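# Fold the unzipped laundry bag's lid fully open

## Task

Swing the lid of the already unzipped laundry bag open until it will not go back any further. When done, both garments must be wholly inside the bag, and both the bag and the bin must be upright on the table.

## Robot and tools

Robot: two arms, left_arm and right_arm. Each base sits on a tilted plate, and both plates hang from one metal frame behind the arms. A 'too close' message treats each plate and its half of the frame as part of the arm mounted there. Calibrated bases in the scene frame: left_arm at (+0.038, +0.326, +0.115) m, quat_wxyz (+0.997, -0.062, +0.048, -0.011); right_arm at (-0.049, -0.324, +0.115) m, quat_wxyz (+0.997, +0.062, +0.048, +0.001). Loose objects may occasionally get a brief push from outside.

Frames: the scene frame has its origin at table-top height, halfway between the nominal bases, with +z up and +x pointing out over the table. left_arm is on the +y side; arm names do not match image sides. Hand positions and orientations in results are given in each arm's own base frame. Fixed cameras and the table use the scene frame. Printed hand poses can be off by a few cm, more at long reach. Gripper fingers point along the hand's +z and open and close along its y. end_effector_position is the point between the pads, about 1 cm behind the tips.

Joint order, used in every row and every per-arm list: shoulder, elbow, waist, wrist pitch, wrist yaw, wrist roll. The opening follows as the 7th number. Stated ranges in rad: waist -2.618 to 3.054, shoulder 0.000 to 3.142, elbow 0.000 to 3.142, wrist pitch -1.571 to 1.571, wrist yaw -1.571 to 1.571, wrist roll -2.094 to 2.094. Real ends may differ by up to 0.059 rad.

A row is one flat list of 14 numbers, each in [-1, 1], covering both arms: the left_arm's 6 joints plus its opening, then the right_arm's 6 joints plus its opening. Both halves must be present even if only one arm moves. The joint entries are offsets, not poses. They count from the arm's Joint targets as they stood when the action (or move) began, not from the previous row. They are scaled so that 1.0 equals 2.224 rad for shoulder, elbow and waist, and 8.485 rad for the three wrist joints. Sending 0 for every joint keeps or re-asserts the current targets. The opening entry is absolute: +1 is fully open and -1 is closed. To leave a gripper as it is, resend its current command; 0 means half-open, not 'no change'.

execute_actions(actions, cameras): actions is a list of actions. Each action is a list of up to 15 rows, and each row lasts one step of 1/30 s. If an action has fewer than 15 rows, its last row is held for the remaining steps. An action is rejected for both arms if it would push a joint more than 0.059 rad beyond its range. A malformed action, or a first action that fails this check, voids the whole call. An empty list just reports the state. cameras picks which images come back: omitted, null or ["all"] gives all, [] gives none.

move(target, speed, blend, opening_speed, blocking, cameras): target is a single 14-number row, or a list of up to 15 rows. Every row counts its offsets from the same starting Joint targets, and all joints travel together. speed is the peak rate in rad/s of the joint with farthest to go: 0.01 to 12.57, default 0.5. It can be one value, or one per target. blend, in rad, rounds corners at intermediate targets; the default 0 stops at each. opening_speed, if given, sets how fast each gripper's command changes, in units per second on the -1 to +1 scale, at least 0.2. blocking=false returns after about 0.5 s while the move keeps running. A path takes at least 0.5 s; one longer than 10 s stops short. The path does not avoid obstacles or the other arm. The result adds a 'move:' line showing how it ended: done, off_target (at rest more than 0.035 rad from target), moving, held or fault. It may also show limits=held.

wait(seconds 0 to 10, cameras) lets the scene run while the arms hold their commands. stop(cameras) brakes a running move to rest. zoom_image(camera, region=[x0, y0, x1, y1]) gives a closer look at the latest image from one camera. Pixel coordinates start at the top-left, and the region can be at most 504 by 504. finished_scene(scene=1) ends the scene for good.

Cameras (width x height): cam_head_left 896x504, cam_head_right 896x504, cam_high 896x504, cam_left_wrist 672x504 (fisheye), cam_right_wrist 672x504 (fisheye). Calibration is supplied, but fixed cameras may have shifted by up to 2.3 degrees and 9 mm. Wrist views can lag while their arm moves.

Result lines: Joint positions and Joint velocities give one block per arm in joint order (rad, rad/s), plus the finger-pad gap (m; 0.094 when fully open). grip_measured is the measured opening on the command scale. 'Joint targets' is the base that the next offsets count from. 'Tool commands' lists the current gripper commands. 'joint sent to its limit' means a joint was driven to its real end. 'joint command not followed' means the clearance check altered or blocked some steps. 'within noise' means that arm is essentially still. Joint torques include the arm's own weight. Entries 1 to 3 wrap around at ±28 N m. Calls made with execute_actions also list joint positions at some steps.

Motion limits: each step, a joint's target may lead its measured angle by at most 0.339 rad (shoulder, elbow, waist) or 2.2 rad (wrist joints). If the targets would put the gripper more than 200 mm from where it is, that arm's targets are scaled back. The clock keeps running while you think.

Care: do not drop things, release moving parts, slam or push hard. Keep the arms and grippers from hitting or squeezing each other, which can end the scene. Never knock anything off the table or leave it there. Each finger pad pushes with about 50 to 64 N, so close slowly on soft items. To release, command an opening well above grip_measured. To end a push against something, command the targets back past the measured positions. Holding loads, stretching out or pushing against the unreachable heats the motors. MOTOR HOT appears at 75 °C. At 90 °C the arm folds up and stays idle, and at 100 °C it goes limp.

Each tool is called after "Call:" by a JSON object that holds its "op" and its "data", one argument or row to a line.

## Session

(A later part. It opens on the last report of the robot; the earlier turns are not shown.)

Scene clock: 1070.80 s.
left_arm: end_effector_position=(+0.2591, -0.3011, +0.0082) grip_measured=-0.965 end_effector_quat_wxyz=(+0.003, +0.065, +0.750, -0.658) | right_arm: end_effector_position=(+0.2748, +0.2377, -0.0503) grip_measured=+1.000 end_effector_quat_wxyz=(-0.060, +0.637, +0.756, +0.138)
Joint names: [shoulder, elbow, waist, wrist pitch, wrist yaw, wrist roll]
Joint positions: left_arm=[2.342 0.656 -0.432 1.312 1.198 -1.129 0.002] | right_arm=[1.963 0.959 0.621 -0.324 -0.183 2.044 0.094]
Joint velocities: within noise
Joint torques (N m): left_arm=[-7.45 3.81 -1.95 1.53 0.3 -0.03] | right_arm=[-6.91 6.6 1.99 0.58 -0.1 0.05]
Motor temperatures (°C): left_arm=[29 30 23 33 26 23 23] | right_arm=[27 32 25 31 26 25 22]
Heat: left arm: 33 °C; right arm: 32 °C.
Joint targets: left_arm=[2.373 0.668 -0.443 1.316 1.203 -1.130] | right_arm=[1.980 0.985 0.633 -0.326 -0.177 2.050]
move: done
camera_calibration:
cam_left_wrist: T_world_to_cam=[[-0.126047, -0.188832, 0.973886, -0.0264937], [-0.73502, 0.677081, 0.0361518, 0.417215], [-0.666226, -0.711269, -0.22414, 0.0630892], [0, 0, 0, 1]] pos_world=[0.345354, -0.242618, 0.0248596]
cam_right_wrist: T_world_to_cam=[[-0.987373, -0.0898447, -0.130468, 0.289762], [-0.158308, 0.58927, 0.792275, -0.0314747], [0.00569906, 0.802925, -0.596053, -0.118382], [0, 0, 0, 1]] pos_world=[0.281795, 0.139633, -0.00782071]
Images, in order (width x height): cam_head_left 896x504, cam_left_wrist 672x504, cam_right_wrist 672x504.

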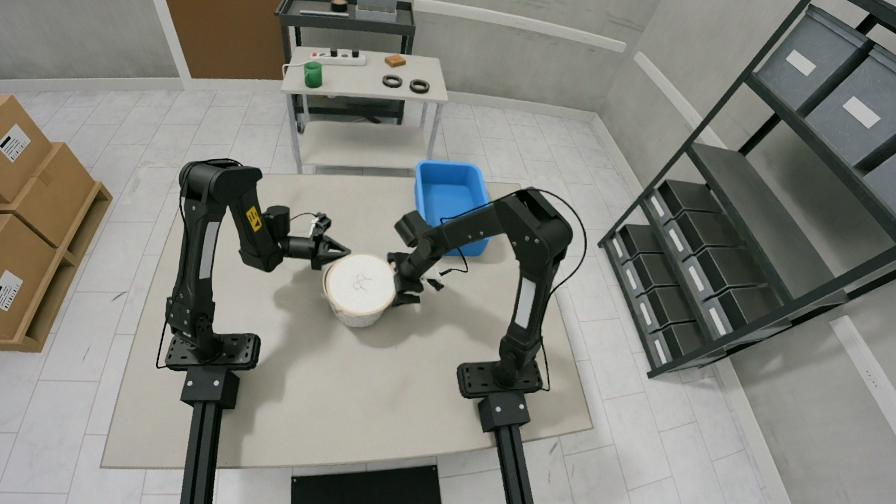

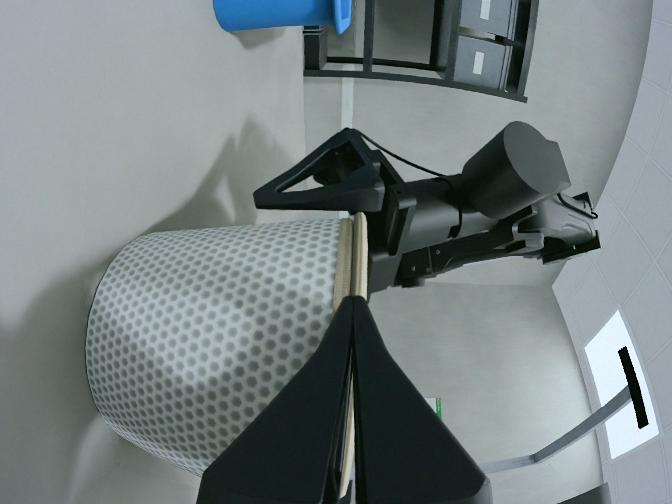

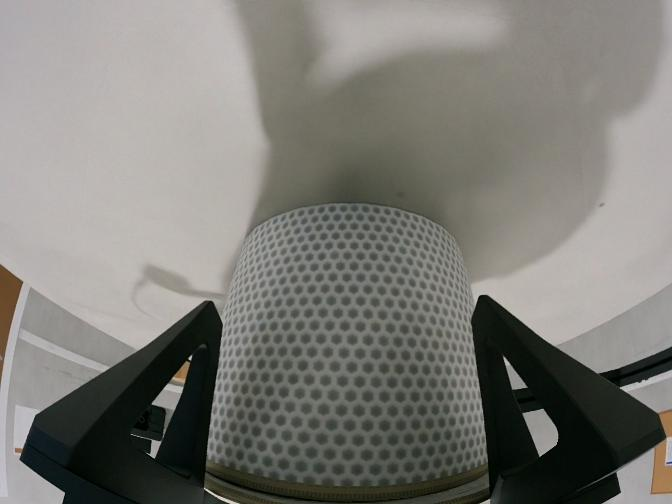

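Call:
{"op": "move", "data": {
  "target": [-0.0913,-0.0405,-0.0031,-0.0113,-0.0005,-0.0006,-0.97,0,0,0,0,0,0,1],
  "speed": 0.15,
  "cameras": ["cam_head_left","cam_left_wrist","cam_right_wrist"]
}}

Call:
{"op": "zoom_image", "data": {
  "camera": "cam_head_left",
  "region": [290, 220, 450, 340]
}}

Call:
{"op": "zoom_image", "data": {
  "camera": "cam_left_wrist",
  "region": [200, 130, 450, 380]
}}

Scene clock: 1096.33 s.
left_arm: end_effector_position=(+0.2495, -0.2997, +0.0390) grip_measured=-0.965 end_effector_quat_wxyz=(+0.004, +0.070, +0.748, -0.660) | right_arm: end_effector_position=(+0.2748, +0.2376, -0.0503) grip_measured=+1.000 end_effector_quat_wxyz=(-0.059, +0.637, +0.756, +0.138)
Joint names: [shoulder, elbow, waist, wrist pitch, wrist yaw, wrist roll]
Joint positions: left_arm=[2.192 0.593 -0.44 1.24 1.197 -1.135 0.002] | right_arm=[1.963 0.959 0.621 -0.324 -0.182 2.044 0.094]
Joint velocities: within noise
Joint torques (N m): left_arm=[-11.58 2.02 -2.02 1.29 0.33 -0.01] | right_arm=[-6.91 6.6 1.99 0.59 -0.1 0.05]
Motor temperatures (°C): left_arm=[29 30 23 35 26 23 23] | right_arm=[27 32 25 30 26 25 22]
Heat: left arm: 35 °C; right arm: 32 °C.
Joint targets: left_arm=[2.170 0.577 -0.450 1.220 1.199 -1.135] | right_arm=[1.980 0.985 0.633 -0.326 -0.176 2.050]
move: done
camera_calibration:
cam_left_wrist: T_world_to_cam=[[-0.134646, -0.18289, 0.973869, -0.0535347], [-0.731058, 0.681783, 0.026962, 0.408822], [-0.668898, -0.708324, -0.225503, 0.0662224], [0, 0, 0, 1]] pos_world=[0.335961, -0.241612, 0.0560465]
cam_right_wrist: T_world_to_cam=[[-0.987356, -0.0897836, -0.130644, 0.289747], [-0.158411, 0.589509, 0.792077, -0.031481], [0.0059003, 0.802757, -0.596277, -0.118417], [0, 0, 0, 1]] pos_world=[0.281795, 0.139633, -0.00782057]
Images, in order (width x height): cam_head_left 896x504, cam_left_wrist 672x504, cam_right_wrist 672x504.

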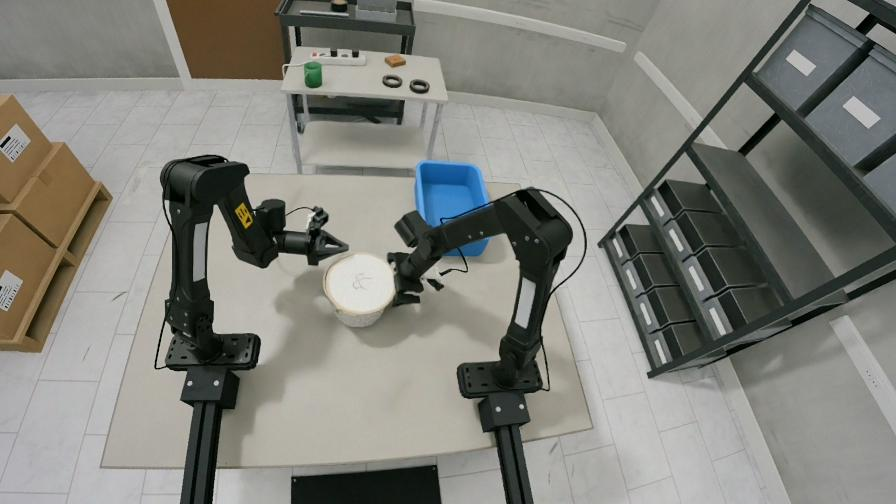

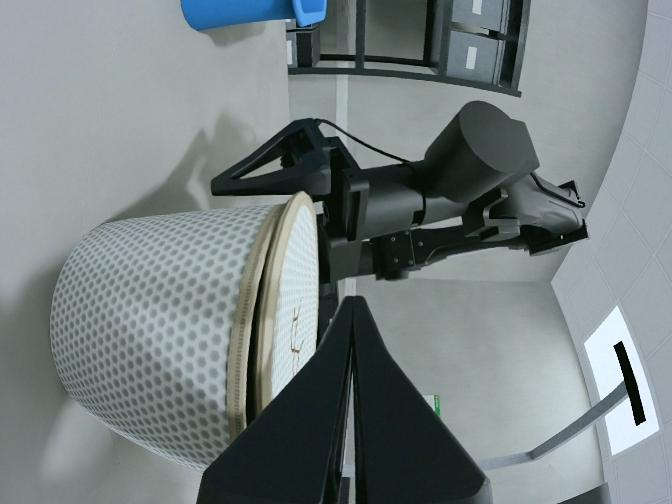

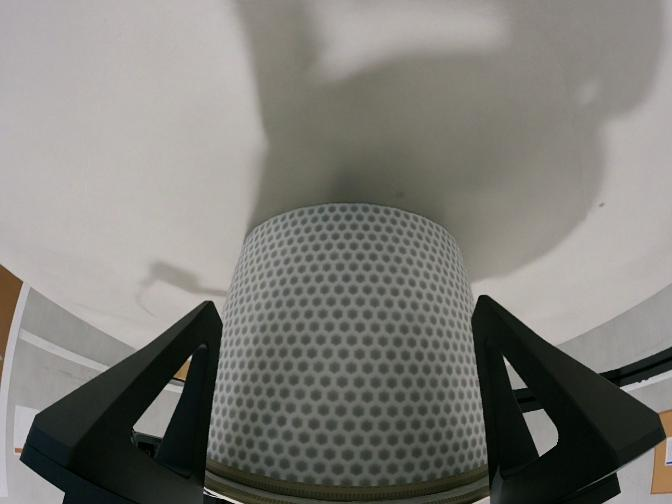

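Scaled by 3.150 from the camera's 896x504 image, which has a finer 1280x720 frame.

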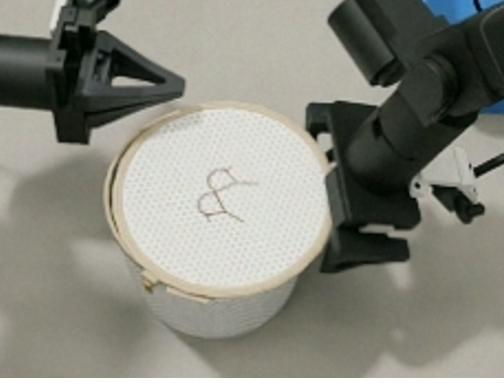

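Scaled by 2.016 from the camera's 672x504 image, which has a finer 960x720 frame.

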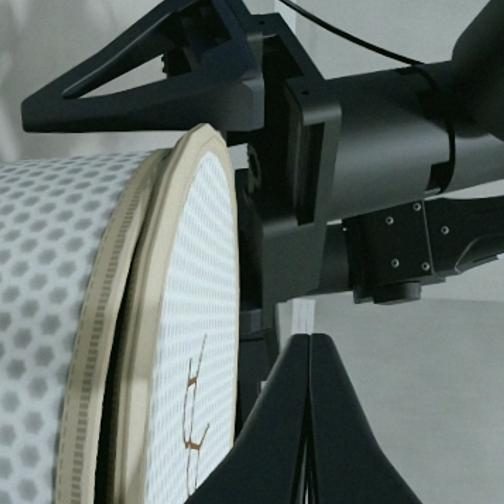

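Call:
{"op": "move", "data": {
  "target": [
    [-0.0315,0.0589,0.1286,-0.1038,0.026,0.087,-0.97,0,0,0,0,0,0,1],
    [-0.0351,0.0306,0.1628,-0.1556,0.0296,0.1455,-0.97,0,0,0,0,0,0,1]
  ],
  "speed": 0.4,
  "cameras": ["cam_head_left","cam_left_wrist"]
}}

Call:
{"op": "zoom_image", "data": {
  "camera": "cam_head_left",
  "region": [290, 220, 450, 340]
}}

Call:
{"op": "zoom_image", "data": {
  "camera": "cam_left_wrist",
  "region": [250, 130, 450, 380]
}}

Scene clock: 1128.03 s.
left_arm: end_effector_position=(+0.2286, -0.1978, +0.0129) grip_measured=-0.965 end_effector_quat_wxyz=(+0.006, +0.075, +0.751, -0.656) | right_arm: end_effector_position=(+0.2748, +0.2376, -0.0503) grip_measured=+1.000 end_effector_quat_wxyz=(-0.059, +0.637, +0.756, +0.138)
Joint names: [shoulder, elbow, waist, wrist pitch, wrist yaw, wrist roll]
Joint positions: left_arm=[2.115 0.658 -0.094 -0.089 1.431 0.085 0.002] | right_arm=[1.963 0.959 0.621 -0.324 -0.182 2.044 0.094]
Joint velocities: within noise
Joint torques (N m): left_arm=[-10.8 1.55 -0.4 0.08 0.75 0.12] | right_arm=[-6.91 6.6 1.99 0.59 -0.1 0.05]
Motor temperatures (°C): left_arm=[32 30 23 33 26 23 23] | right_arm=[27 32 25 30 26 25 22]
Heat: left arm: 33 °C; right arm: 32 °C.
Joint targets: left_arm=[2.092 0.646 -0.087 -0.101 1.450 0.099] | right_arm=[1.980 0.985 0.633 -0.326 -0.176 2.050]
move: done
camera_calibration:
cam_left_wrist: T_world_to_cam=[[-0.14632, -0.191949, 0.970436, -0.0113212], [-0.728659, 0.684402, 0.0255067, 0.32473], [-0.669064, -0.703385, -0.240007, 0.119729], [0, 0, 0, 1]] pos_world=[0.315067, -0.140204, 0.0314394]
Images, in order (width x height): cam_head_left 896x504, cam_left_wrist 672x504.

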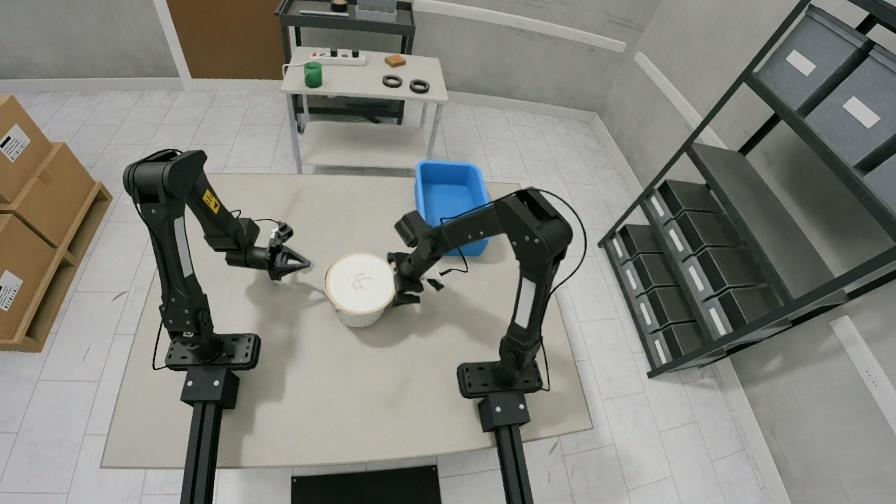

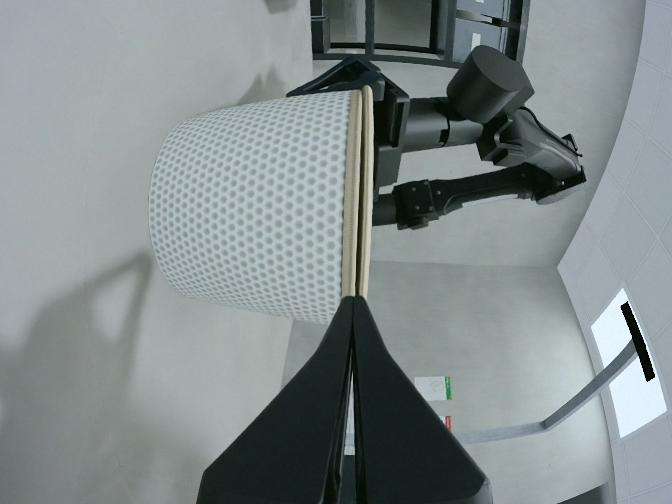

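Scaled by 3.150 from the camera's 896x504 image, which has a finer 1280x720 frame.

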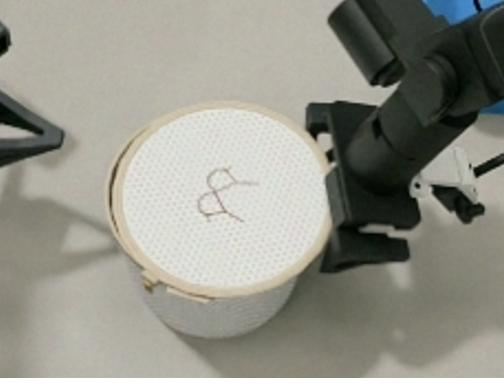

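Scaled by 2.016 from the camera's 672x504 image, which has a finer 960x720 frame.

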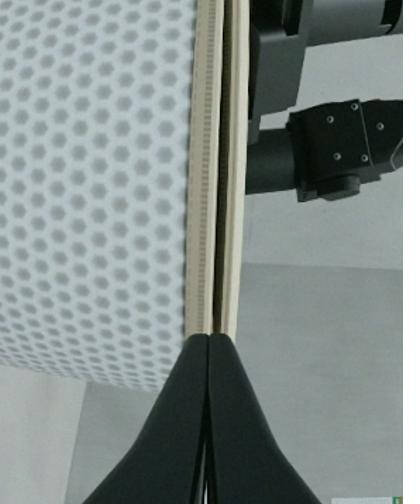

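Call:
{"op": "move", "data": {
  "target": [
    [0,-0.0553,-0.0373,0.0689,-0.0029,-0.0588,-0.97,0,0,0,0,0,0,1],
    [0.0508,-0.0769,-0.0674,0.1196,-0.0085,-0.0962,-0.97,0,0,0,0,0,0,1]
  ],
  "speed": 0.25,
  "cameras": ["cam_head_left","cam_left_wrist"]
}}

Call:
{"op": "zoom_image", "data": {
  "camera": "cam_head_left",
  "region": [290, 220, 450, 340]
}}

Call:
{"op": "zoom_image", "data": {
  "camera": "cam_left_wrist",
  "region": [250, 130, 450, 380]
}}

Scene clock: 1170.00 s.
left_arm: end_effector_position=(+0.2284, -0.2316, +0.0106) grip_measured=-0.965 end_effector_quat_wxyz=(-0.003, +0.063, +0.752, -0.656) | right_arm: end_effector_position=(+0.2748, +0.2376, -0.0503) grip_measured=+1.000 end_effector_quat_wxyz=(-0.059, +0.637, +0.756, +0.138)
Joint names: [shoulder, elbow, waist, wrist pitch, wrist yaw, wrist roll]
Joint positions: left_arm=[2.179 0.486 -0.229 0.908 1.374 -0.717 0.002] | right_arm=[1.963 0.959 0.621 -0.324 -0.182 2.044 0.094]
Joint velocities: within noise
Joint torques (N m): left_arm=[-6.2 0.95 -1.83 1.13 0.52 0.02] | right_arm=[-6.93 6.6 1.99 0.59 -0.1 0.05]
Motor temperatures (°C): left_arm=[33 29 23 31 27 23 23] | right_arm=[27 32 25 29 26 25 22]
Heat: left arm: 33 °C; right arm: 32 °C.
Joint targets: left_arm=[2.205 0.475 -0.238 0.914 1.378 -0.717] | right_arm=[1.980 0.985 0.633 -0.326 -0.176 2.050]
move: done
camera_calibration:
cam_left_wrist: T_world_to_cam=[[-0.116127, -0.194448, 0.974015, -0.0231372], [-0.731873, 0.679718, 0.0484387, 0.347225], [-0.671474, -0.70723, -0.221245, 0.0947399], [0, 0, 0, 1]] pos_world=[0.315053, -0.173511, 0.0266775]
Images, in order (width x height): cam_head_left 896x504, cam_left_wrist 672x504.

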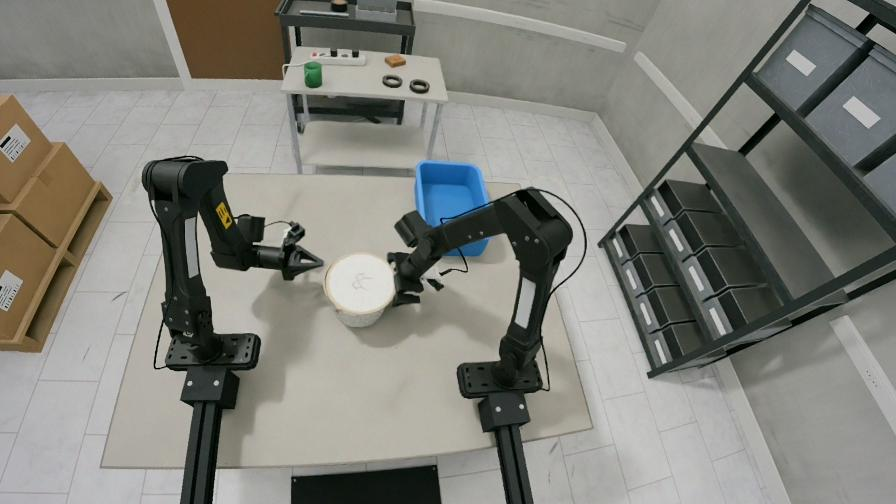

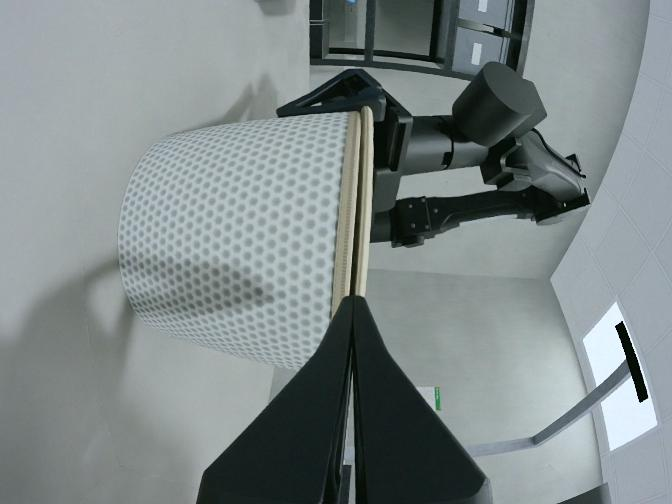

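Scaled by 3.150 from the camera's 896x504 image, which has a finer 1280x720 frame.

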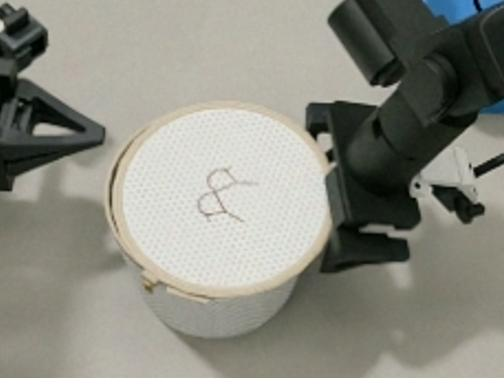

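Scaled by 2.016 from the camera's 672x504 image, which has a finer 960x720 frame.

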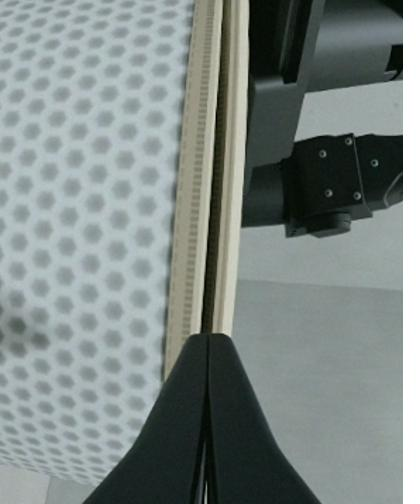

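Call:
{"op": "move", "data": {
  "target": [0.0562,0.0135,-0.0589,0.0506,-0.0127,-0.0381,-0.97,0,0,0,0,0,0,1],
  "speed": 0.15,
  "cameras": ["cam_head_left","cam_left_wrist","cam_right_wrist"]
}}

Call:
{"op": "zoom_image", "data": {
  "camera": "cam_head_left",
  "region": [290, 220, 450, 340]
}}

Call:
{"op": "zoom_image", "data": {
  "camera": "cam_left_wrist",
  "region": [250, 130, 450, 380]
}}

Scene clock: 1179.80 s.
left_arm: end_effector_position=(+0.2285, -0.2661, +0.0068) grip_measured=-0.965 end_effector_quat_wxyz=(-0.002, +0.062, +0.751, -0.657) | right_arm: end_effector_position=(+0.2748, +0.2376, -0.0503) grip_measured=+1.000 end_effector_quat_wxyz=(-0.059, +0.637, +0.756, +0.138)
Joint names: [shoulder, elbow, waist, wrist pitch, wrist yaw, wrist roll]
Joint positions: left_arm=[2.302 0.494 -0.358 1.338 1.267 -1.04 0.002] | right_arm=[1.963 0.959 0.621 -0.324 -0.182 2.044 0.094]
Joint velocities: within noise
Joint torques (N m): left_arm=[-6.57 2.67 -1.88 1.4 0.4 -0.02] | right_arm=[-6.93 6.6 2 0.59 -0.1 0.05]
Motor temperatures (°C): left_arm=[31 29 23 32 27 23 23] | right_arm=[27 32 25 29 26 25 22]
Heat: left arm: 32 °C; right arm: 32 °C.
Joint targets: left_arm=[2.330 0.505 -0.368 1.343 1.270 -1.040] | right_arm=[1.980 0.985 0.633 -0.326 -0.176 2.050]
move: done
camera_calibration:
cam_left_wrist: T_world_to_cam=[[-0.115238, -0.192126, 0.974581, -0.025713], [-0.733529, 0.678036, 0.0469312, 0.3708], [-0.669818, -0.709475, -0.219066, 0.0685588], [0, 0, 0, 1]] pos_world=[0.314951, -0.207715, 0.0226762]
cam_right_wrist: T_world_to_cam=[[-0.987356, -0.0897836, -0.130644, 0.289747], [-0.158411, 0.589509, 0.792077, -0.031481], [0.0059003, 0.802757, -0.596277, -0.118417], [0, 0, 0, 1]] pos_world=[0.281795, 0.139633, -0.00782057]
Images, in order (width x height): cam_head_left 896x504, cam_left_wrist 672x504, cam_right_wrist 672x504.

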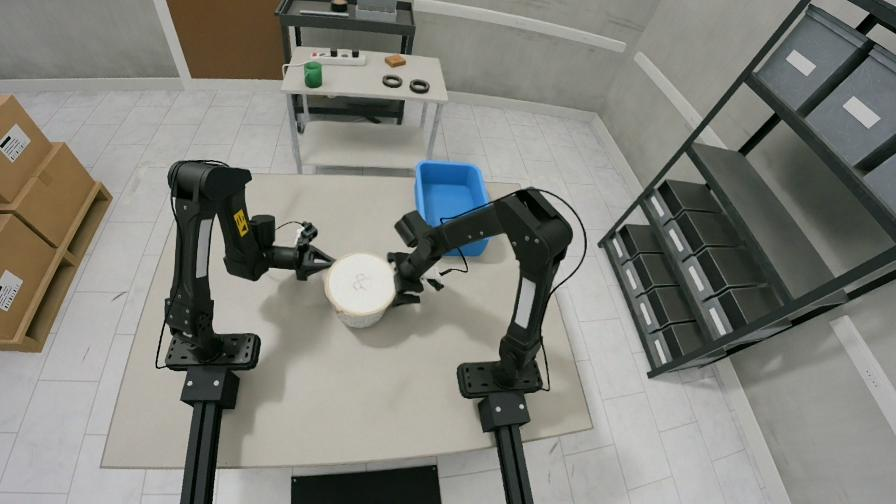

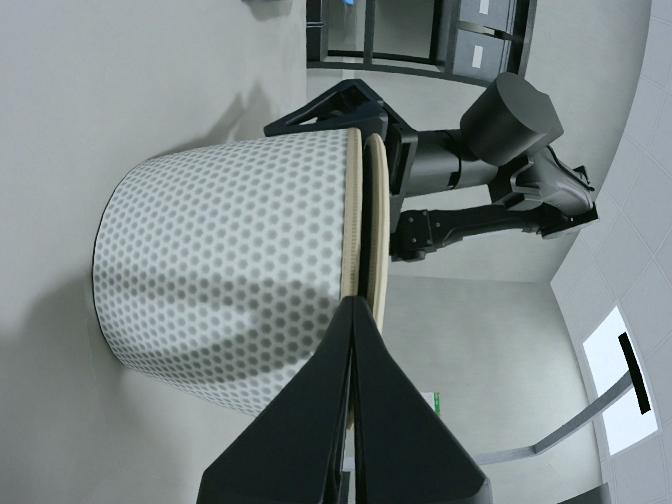

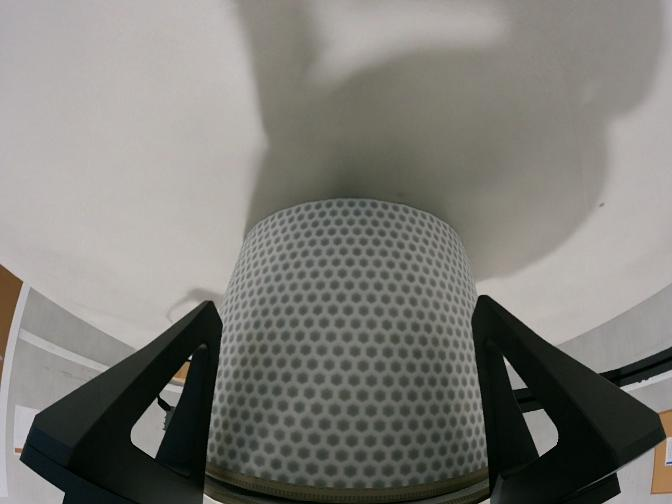

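Scaled by 3.150 from the camera's 896x504 image, which has a finer 1280x720 frame.

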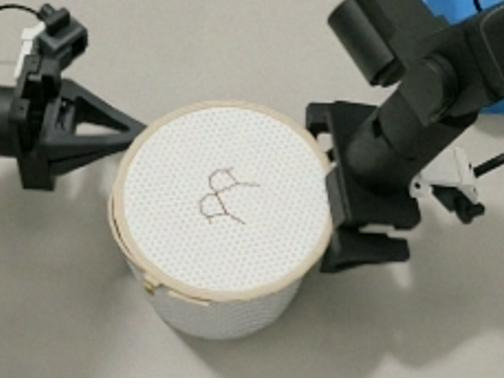

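Scaled by 2.016 from the camera's 672x504 image, which has a finer 960x720 frame.

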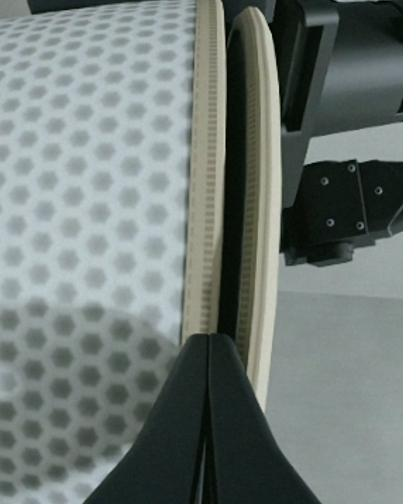

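Call:
{"op": "move", "data": {
  "target": [0.0238,0.018,-0.0441,0.0145,-0.0103,-0.013,-0.97,0,0,0,0,0,0,1],
  "speed": 0.15,
  "cameras": ["cam_head_left","cam_left_wrist"]
}}

Call:
{"op": "zoom_image", "data": {
  "camera": "cam_head_left",
  "region": [290, 220, 450, 340]
}}

Call:
{"op": "zoom_image", "data": {
  "camera": "cam_left_wrist",
  "region": [250, 130, 450, 380]
}}

Scene clock: 1195.87 s.
left_arm: end_effector_position=(+0.2267, -0.2941, +0.0049) grip_measured=-0.965 end_effector_quat_wxyz=(-0.001, +0.066, +0.750, -0.658) | right_arm: end_effector_position=(+0.2748, +0.2376, -0.0503) grip_measured=+1.000 end_effector_quat_wxyz=(-0.059, +0.637, +0.756, +0.138)
Joint names: [shoulder, elbow, waist, wrist pitch, wrist yaw, wrist roll]
Joint positions: left_arm=[2.354 0.534 -0.457 1.461 1.181 -1.15 0.002] | right_arm=[1.963 0.959 0.621 -0.324 -0.182 2.044 0.094]
Joint velocities: within noise
Joint torques (N m): left_arm=[-6.79 3.11 -1.78 1.5 0.32 0] | right_arm=[-6.93 6.58 1.99 0.58 -0.1 0.05]
Motor temperatures (°C): left_arm=[30 29 23 34 27 23 23] | right_arm=[27 32 25 29 26 25 22]
Heat: left arm: 34 °C; right arm: 32 °C.
Joint targets: left_arm=[2.383 0.545 -0.467 1.467 1.183 -1.150] | right_arm=[1.980 0.985 0.633 -0.326 -0.176 2.050]
move: done
camera_calibration:
cam_left_wrist: T_world_to_cam=[[-0.123128, -0.189259, 0.974177, -0.0268004], [-0.730722, 0.6815, 0.0400413, 0.388966], [-0.671479, -0.706922, -0.222207, 0.0482971], [0, 0, 0, 1]] pos_world=[0.313356, -0.23601, 0.0212656]
Images, in order (width x height): cam_head_left 896x504, cam_left_wrist 672x504.

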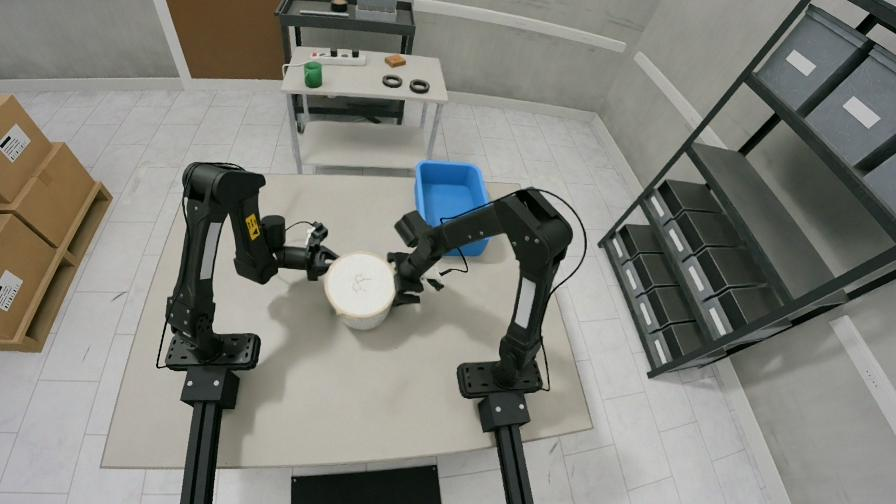

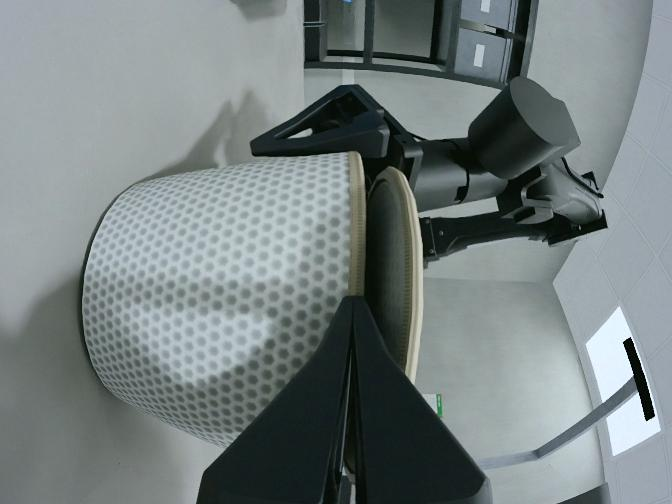

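Scaled by 3.150 from the camera's 896x504 image, which has a finer 1280x720 frame.

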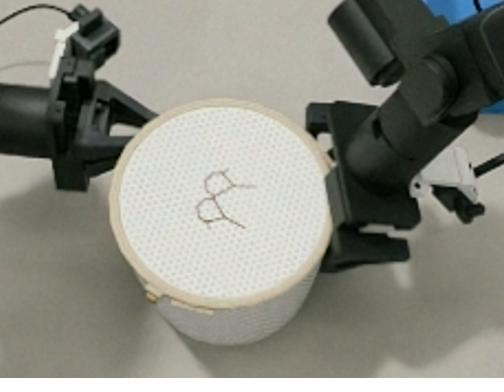

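Scaled by 2.016 from the camera's 672x504 image, which has a finer 960x720 frame.

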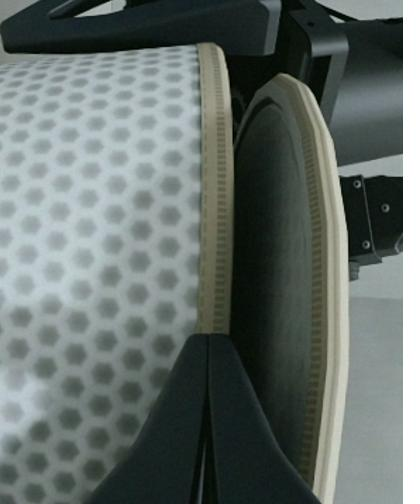

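Call:
{"op": "move", "data": {
  "target": [-0.1385,-0.0652,-0.0238,-0.0123,-0.0062,-0.0057,-0.97,0,0,0,0,0,0,1],
  "speed": 0.2,
  "cameras": ["cam_head_left","cam_left_wrist","cam_right_wrist"]
}}

Call:
{"op": "zoom_image", "data": {
  "camera": "cam_head_left",
  "region": [290, 220, 450, 340]
}}

Scene clock: 1248.83 s.
left_arm: end_effector_position=(+0.2050, -0.2984, +0.0541) grip_measured=-0.965 end_effector_quat_wxyz=(+0.005, +0.070, +0.747, -0.661) | right_arm: end_effector_position=(+0.2748, +0.2376, -0.0503) grip_measured=+1.000 end_effector_quat_wxyz=(-0.059, +0.637, +0.756, +0.138)
Joint names: [shoulder, elbow, waist, wrist pitch, wrist yaw, wrist roll]
Joint positions: left_arm=[2.094 0.414 -0.511 1.382 1.13 -1.198 0.002] | right_arm=[1.963 0.959 0.621 -0.324 -0.182 2.044 0.094]
Joint velocities: within noise
Joint torques (N m): left_arm=[-9.87 1.88 -1.87 1.34 0.25 -0.01] | right_arm=[-6.91 6.58 2 0.59 -0.11 0.05]
Motor temperatures (°C): left_arm=[29 29 23 34 26 23 23] | right_arm=[28 32 25 28 26 25 22]
Heat: left arm: 34 °C; right arm: 32 °C.
Joint targets: left_arm=[2.074 0.400 -0.520 1.362 1.130 -1.199] | right_arm=[1.980 0.985 0.633 -0.326 -0.176 2.050]
move: done
camera_calibration:
cam_left_wrist: T_world_to_cam=[[-0.135994, -0.179831, 0.974252, -0.0728851], [-0.731555, 0.681372, 0.0236535, 0.375139], [-0.668081, -0.709502, -0.224219, 0.0401717], [0, 0, 0, 1]] pos_world=[0.291361, -0.240214, 0.0711424]
cam_right_wrist: T_world_to_cam=[[-0.987337, -0.0897366, -0.130816, 0.289845], [-0.158519, 0.58981, 0.79183, -0.0315587], [0.00610059, 0.80254, -0.596567, -0.118387], [0, 0, 0, 1]] pos_world=[0.281894, 0.139634, -0.00772045]
Images, in order (width x height): cam_head_left 896x504, cam_left_wrist 672x504, cam_right_wrist 672x504.

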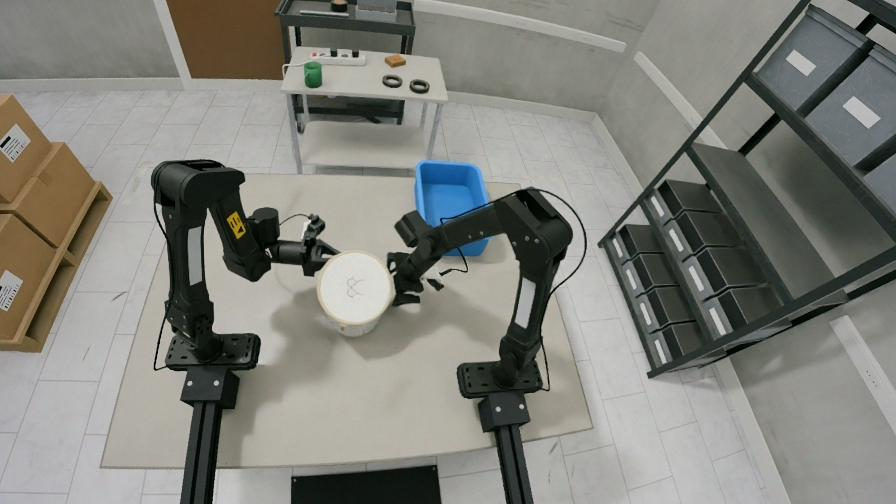

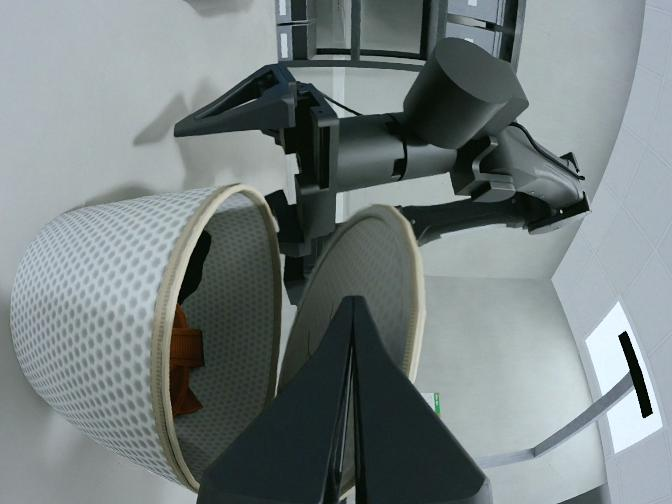

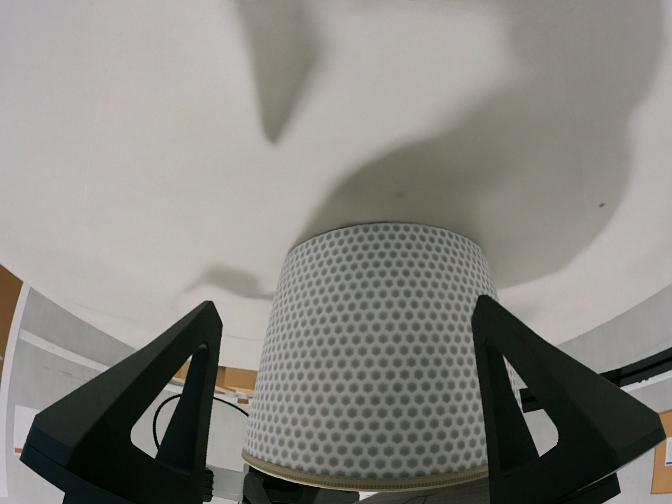

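Scaled by 3.150 from the camera's 896x504 image, which has a finer 1280x720 frame.

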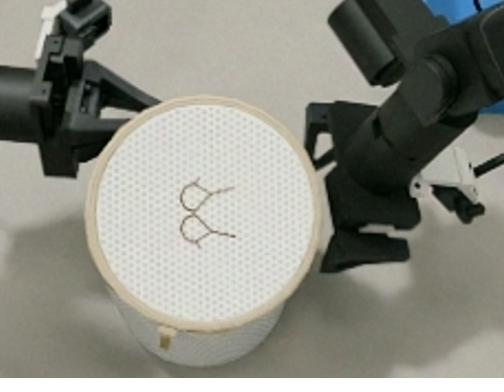

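Call:
{"op": "move", "data": {
  "target": [-0.1106,-0.0585,-0.0477,-0.0073,-0.0118,-0.0074,-0.97,-0.06,-0.066,-0.06,0,0,0,1],
  "speed": 0.2,
  "cameras": ["cam_head_left","cam_left_wrist","cam_head_right"]
}}

Call:
{"op": "zoom_image", "data": {
  "camera": "cam_head_left",
  "region": [290, 220, 450, 340]
}}

Scene clock: 1260.03 s.
left_arm: end_effector_position=(+0.1661, -0.3041, +0.0895) grip_measured=-0.965 end_effector_quat_wxyz=(+0.004, +0.072, +0.746, -0.662) | right_arm: end_effector_position=(+0.2748, +0.1896, -0.0475) grip_measured=+1.000 end_effector_quat_wxyz=(-0.054, +0.681, +0.718, +0.132)
Joint names: [shoulder, elbow, waist, wrist pitch, wrist yaw, wrist roll]
Joint positions: left_arm=[1.847 0.286 -0.617 1.32 1.032 -1.261 0.002] | right_arm=[1.878 0.852 0.504 -0.322 -0.181 2.044 0.094]
Joint velocities: within noise
Joint torques (N m): left_arm=[-8.34 2.76 -1.58 1.48 0.19 0] | right_arm=[-9.99 3.21 0.65 0.51 -0.11 0.05]
Motor temperatures (°C): left_arm=[30 29 23 34 26 23 23] | right_arm=[28 32 25 28 26 25 22]
Heat: left arm: 34 °C; right arm: 32 °C.
Joint targets: left_arm=[1.829 0.270 -0.626 1.300 1.030 -1.262] | right_arm=[1.846 0.838 0.499 -0.326 -0.176 2.050]
move: done
camera_calibration:
cam_left_wrist: T_world_to_cam=[[-0.136803, -0.176609, 0.974728, -0.112557], [-0.729004, 0.684167, 0.0216472, 0.350413], [-0.6707, -0.707619, -0.222345, 0.0189495], [0, 0, 0, 1]] pos_world=[0.252763, -0.24621, 0.10634]
Images, in order (width x height): cam_head_left 896x504, cam_head_right 896x504, cam_left_wrist 672x504.

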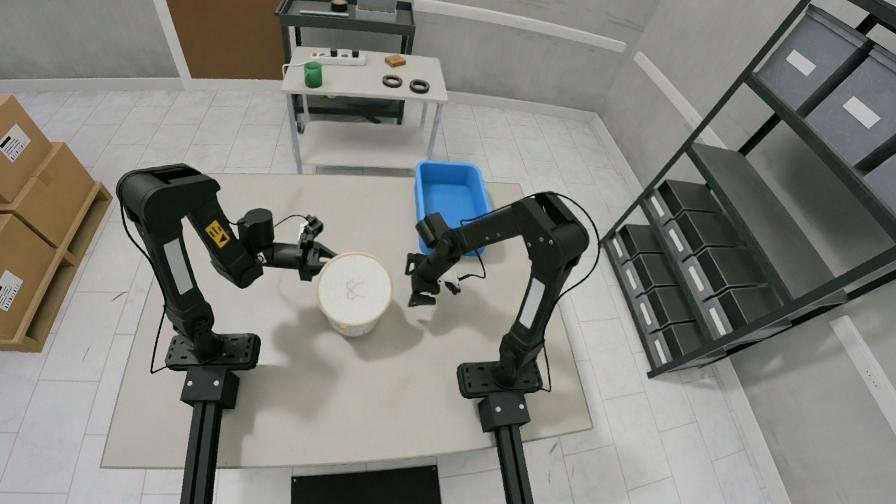

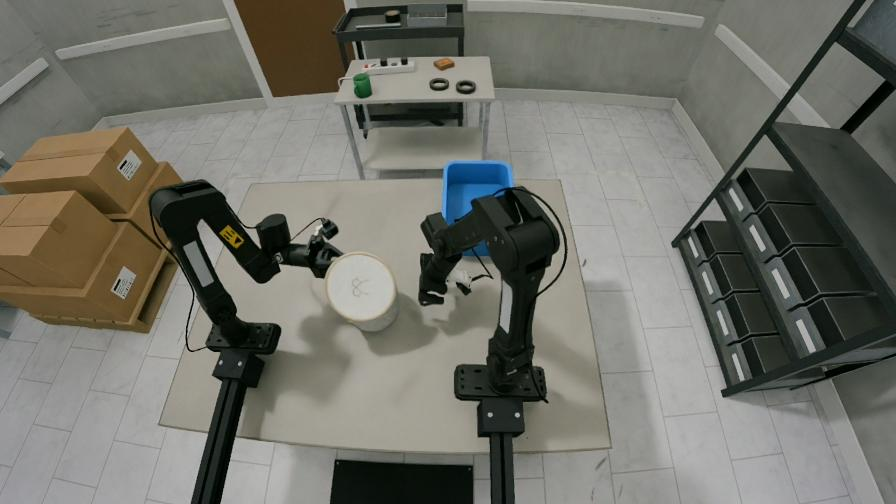

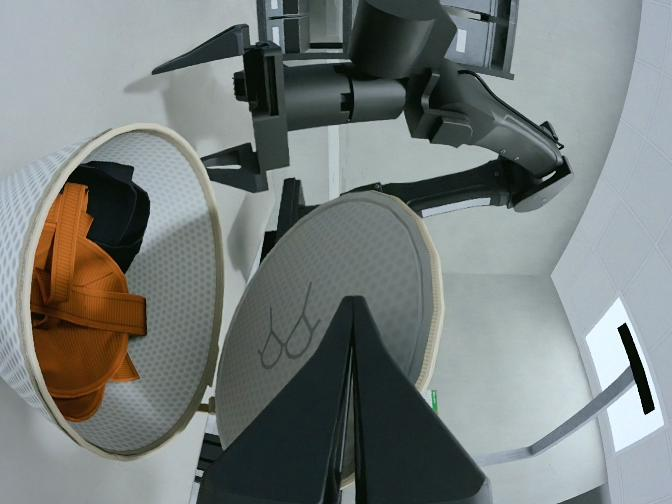

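Scaled by 3.150 from the camera's 896x504 image, which has a finer 1280x720 frame.

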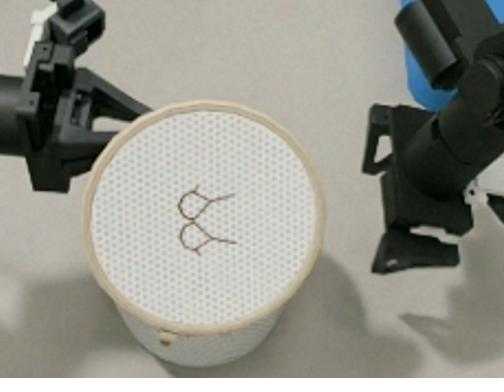

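Call:
{"op": "move", "data": {
  "target": [-0.1704,-0.0719,-0.1165,-0.0177,-0.0298,-0.0111,-0.97,0,0,0,0,0,0,1],
  "speed": 0.25,
  "cameras": ["cam_head_left","cam_left_wrist","cam_head_right","cam_high"]
}}

Call:
{"op": "zoom_image", "data": {
  "camera": "cam_head_left",
  "region": [270, 220, 430, 360]
}}

Scene clock: 1300.33 s.
left_arm: end_effector_position=(+0.0975, -0.3117, +0.1246) grip_measured=-0.965 end_effector_quat_wxyz=(+0.002, +0.072, +0.744, -0.665) | right_arm: end_effector_position=(+0.2748, +0.1896, -0.0475) grip_measured=+1.000 end_effector_quat_wxyz=(-0.054, +0.681, +0.718, +0.132)
Joint names: [shoulder, elbow, waist, wrist pitch, wrist yaw, wrist roll]
Joint positions: left_arm=[1.465 0.13 -0.877 1.171 0.781 -1.356 0.002] | right_arm=[1.878 0.852 0.504 -0.322 -0.181 2.044 0.094]
Joint velocities: within noise
Joint torques (N m): left_arm=[-5.37 4.15 -1.17 1.5 0.12 0] | right_arm=[-9.99 3.22 0.64 0.51 -0.11 0.05]
Motor temperatures (°C): left_arm=[31 29 23 35 26 23 23] | right_arm=[30 30 25 27 26 25 22]
Heat: left arm: 35 °C; right arm: 30 °C.
Joint targets: left_arm=[1.449 0.109 -0.885 1.150 0.777 -1.356] | right_arm=[1.846 0.838 0.499 -0.326 -0.176 2.050]
move: done
camera_calibration:
cam_left_wrist: T_world_to_cam=[[-0.134203, -0.170348, 0.976202, -0.155996], [-0.727272, 0.686065, 0.0197378, 0.30536], [-0.673101, -0.707316, -0.215961, -0.0250795], [0, 0, 0, 1]] pos_world=[0.184264, -0.25381, 0.14084]
Images, in order (width x height): cam_head_left 896x504, cam_head_right 896x504, cam_high 896x504, cam_left_wrist 672x504.

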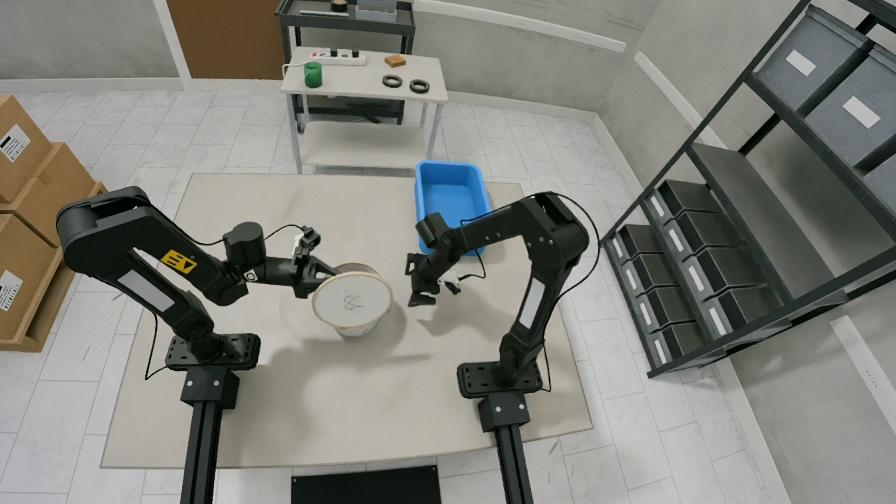

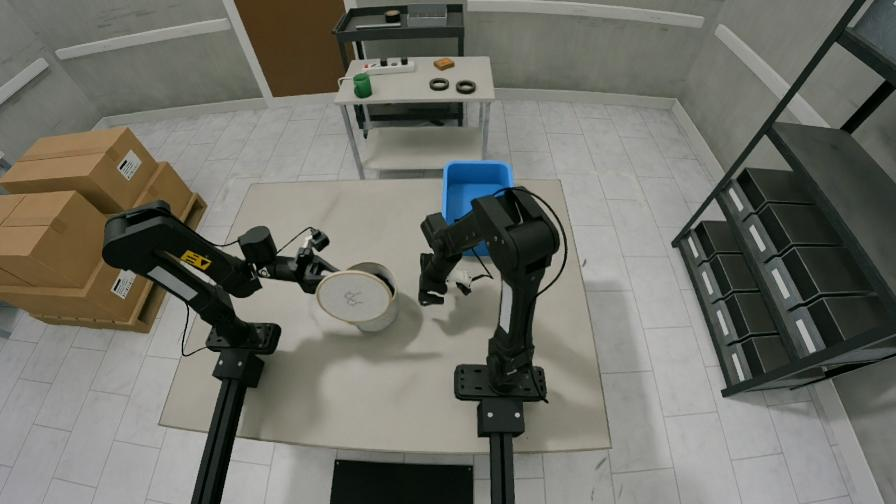

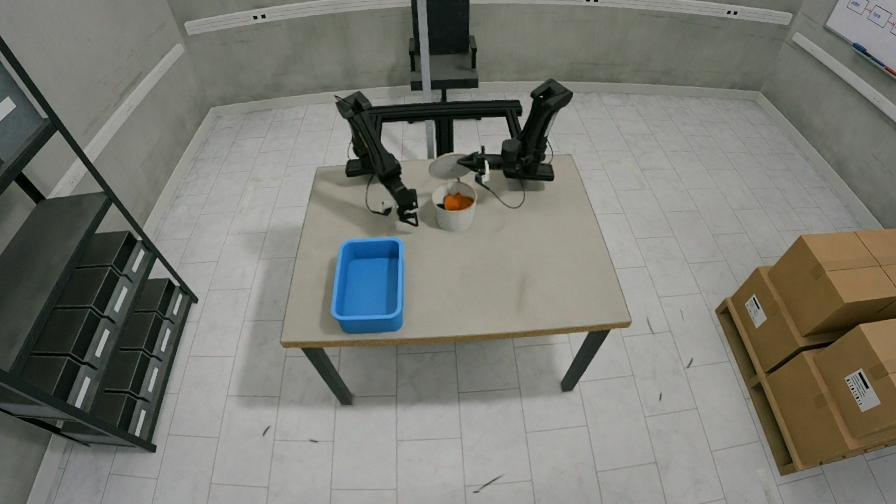

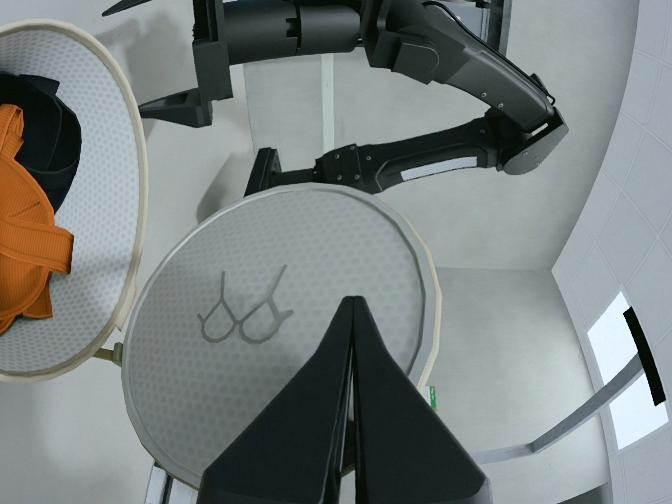

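Scaled by 3.150 from the camera's 896x504 image, which has a finer 1280x720 frame.

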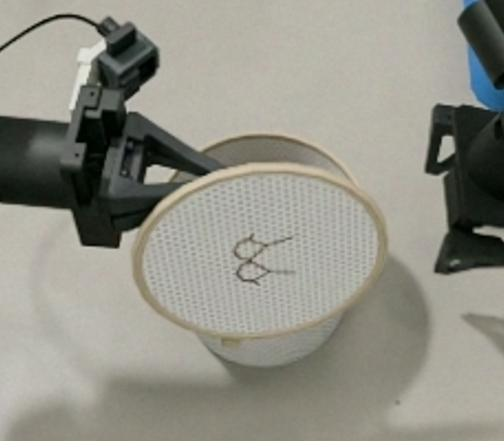

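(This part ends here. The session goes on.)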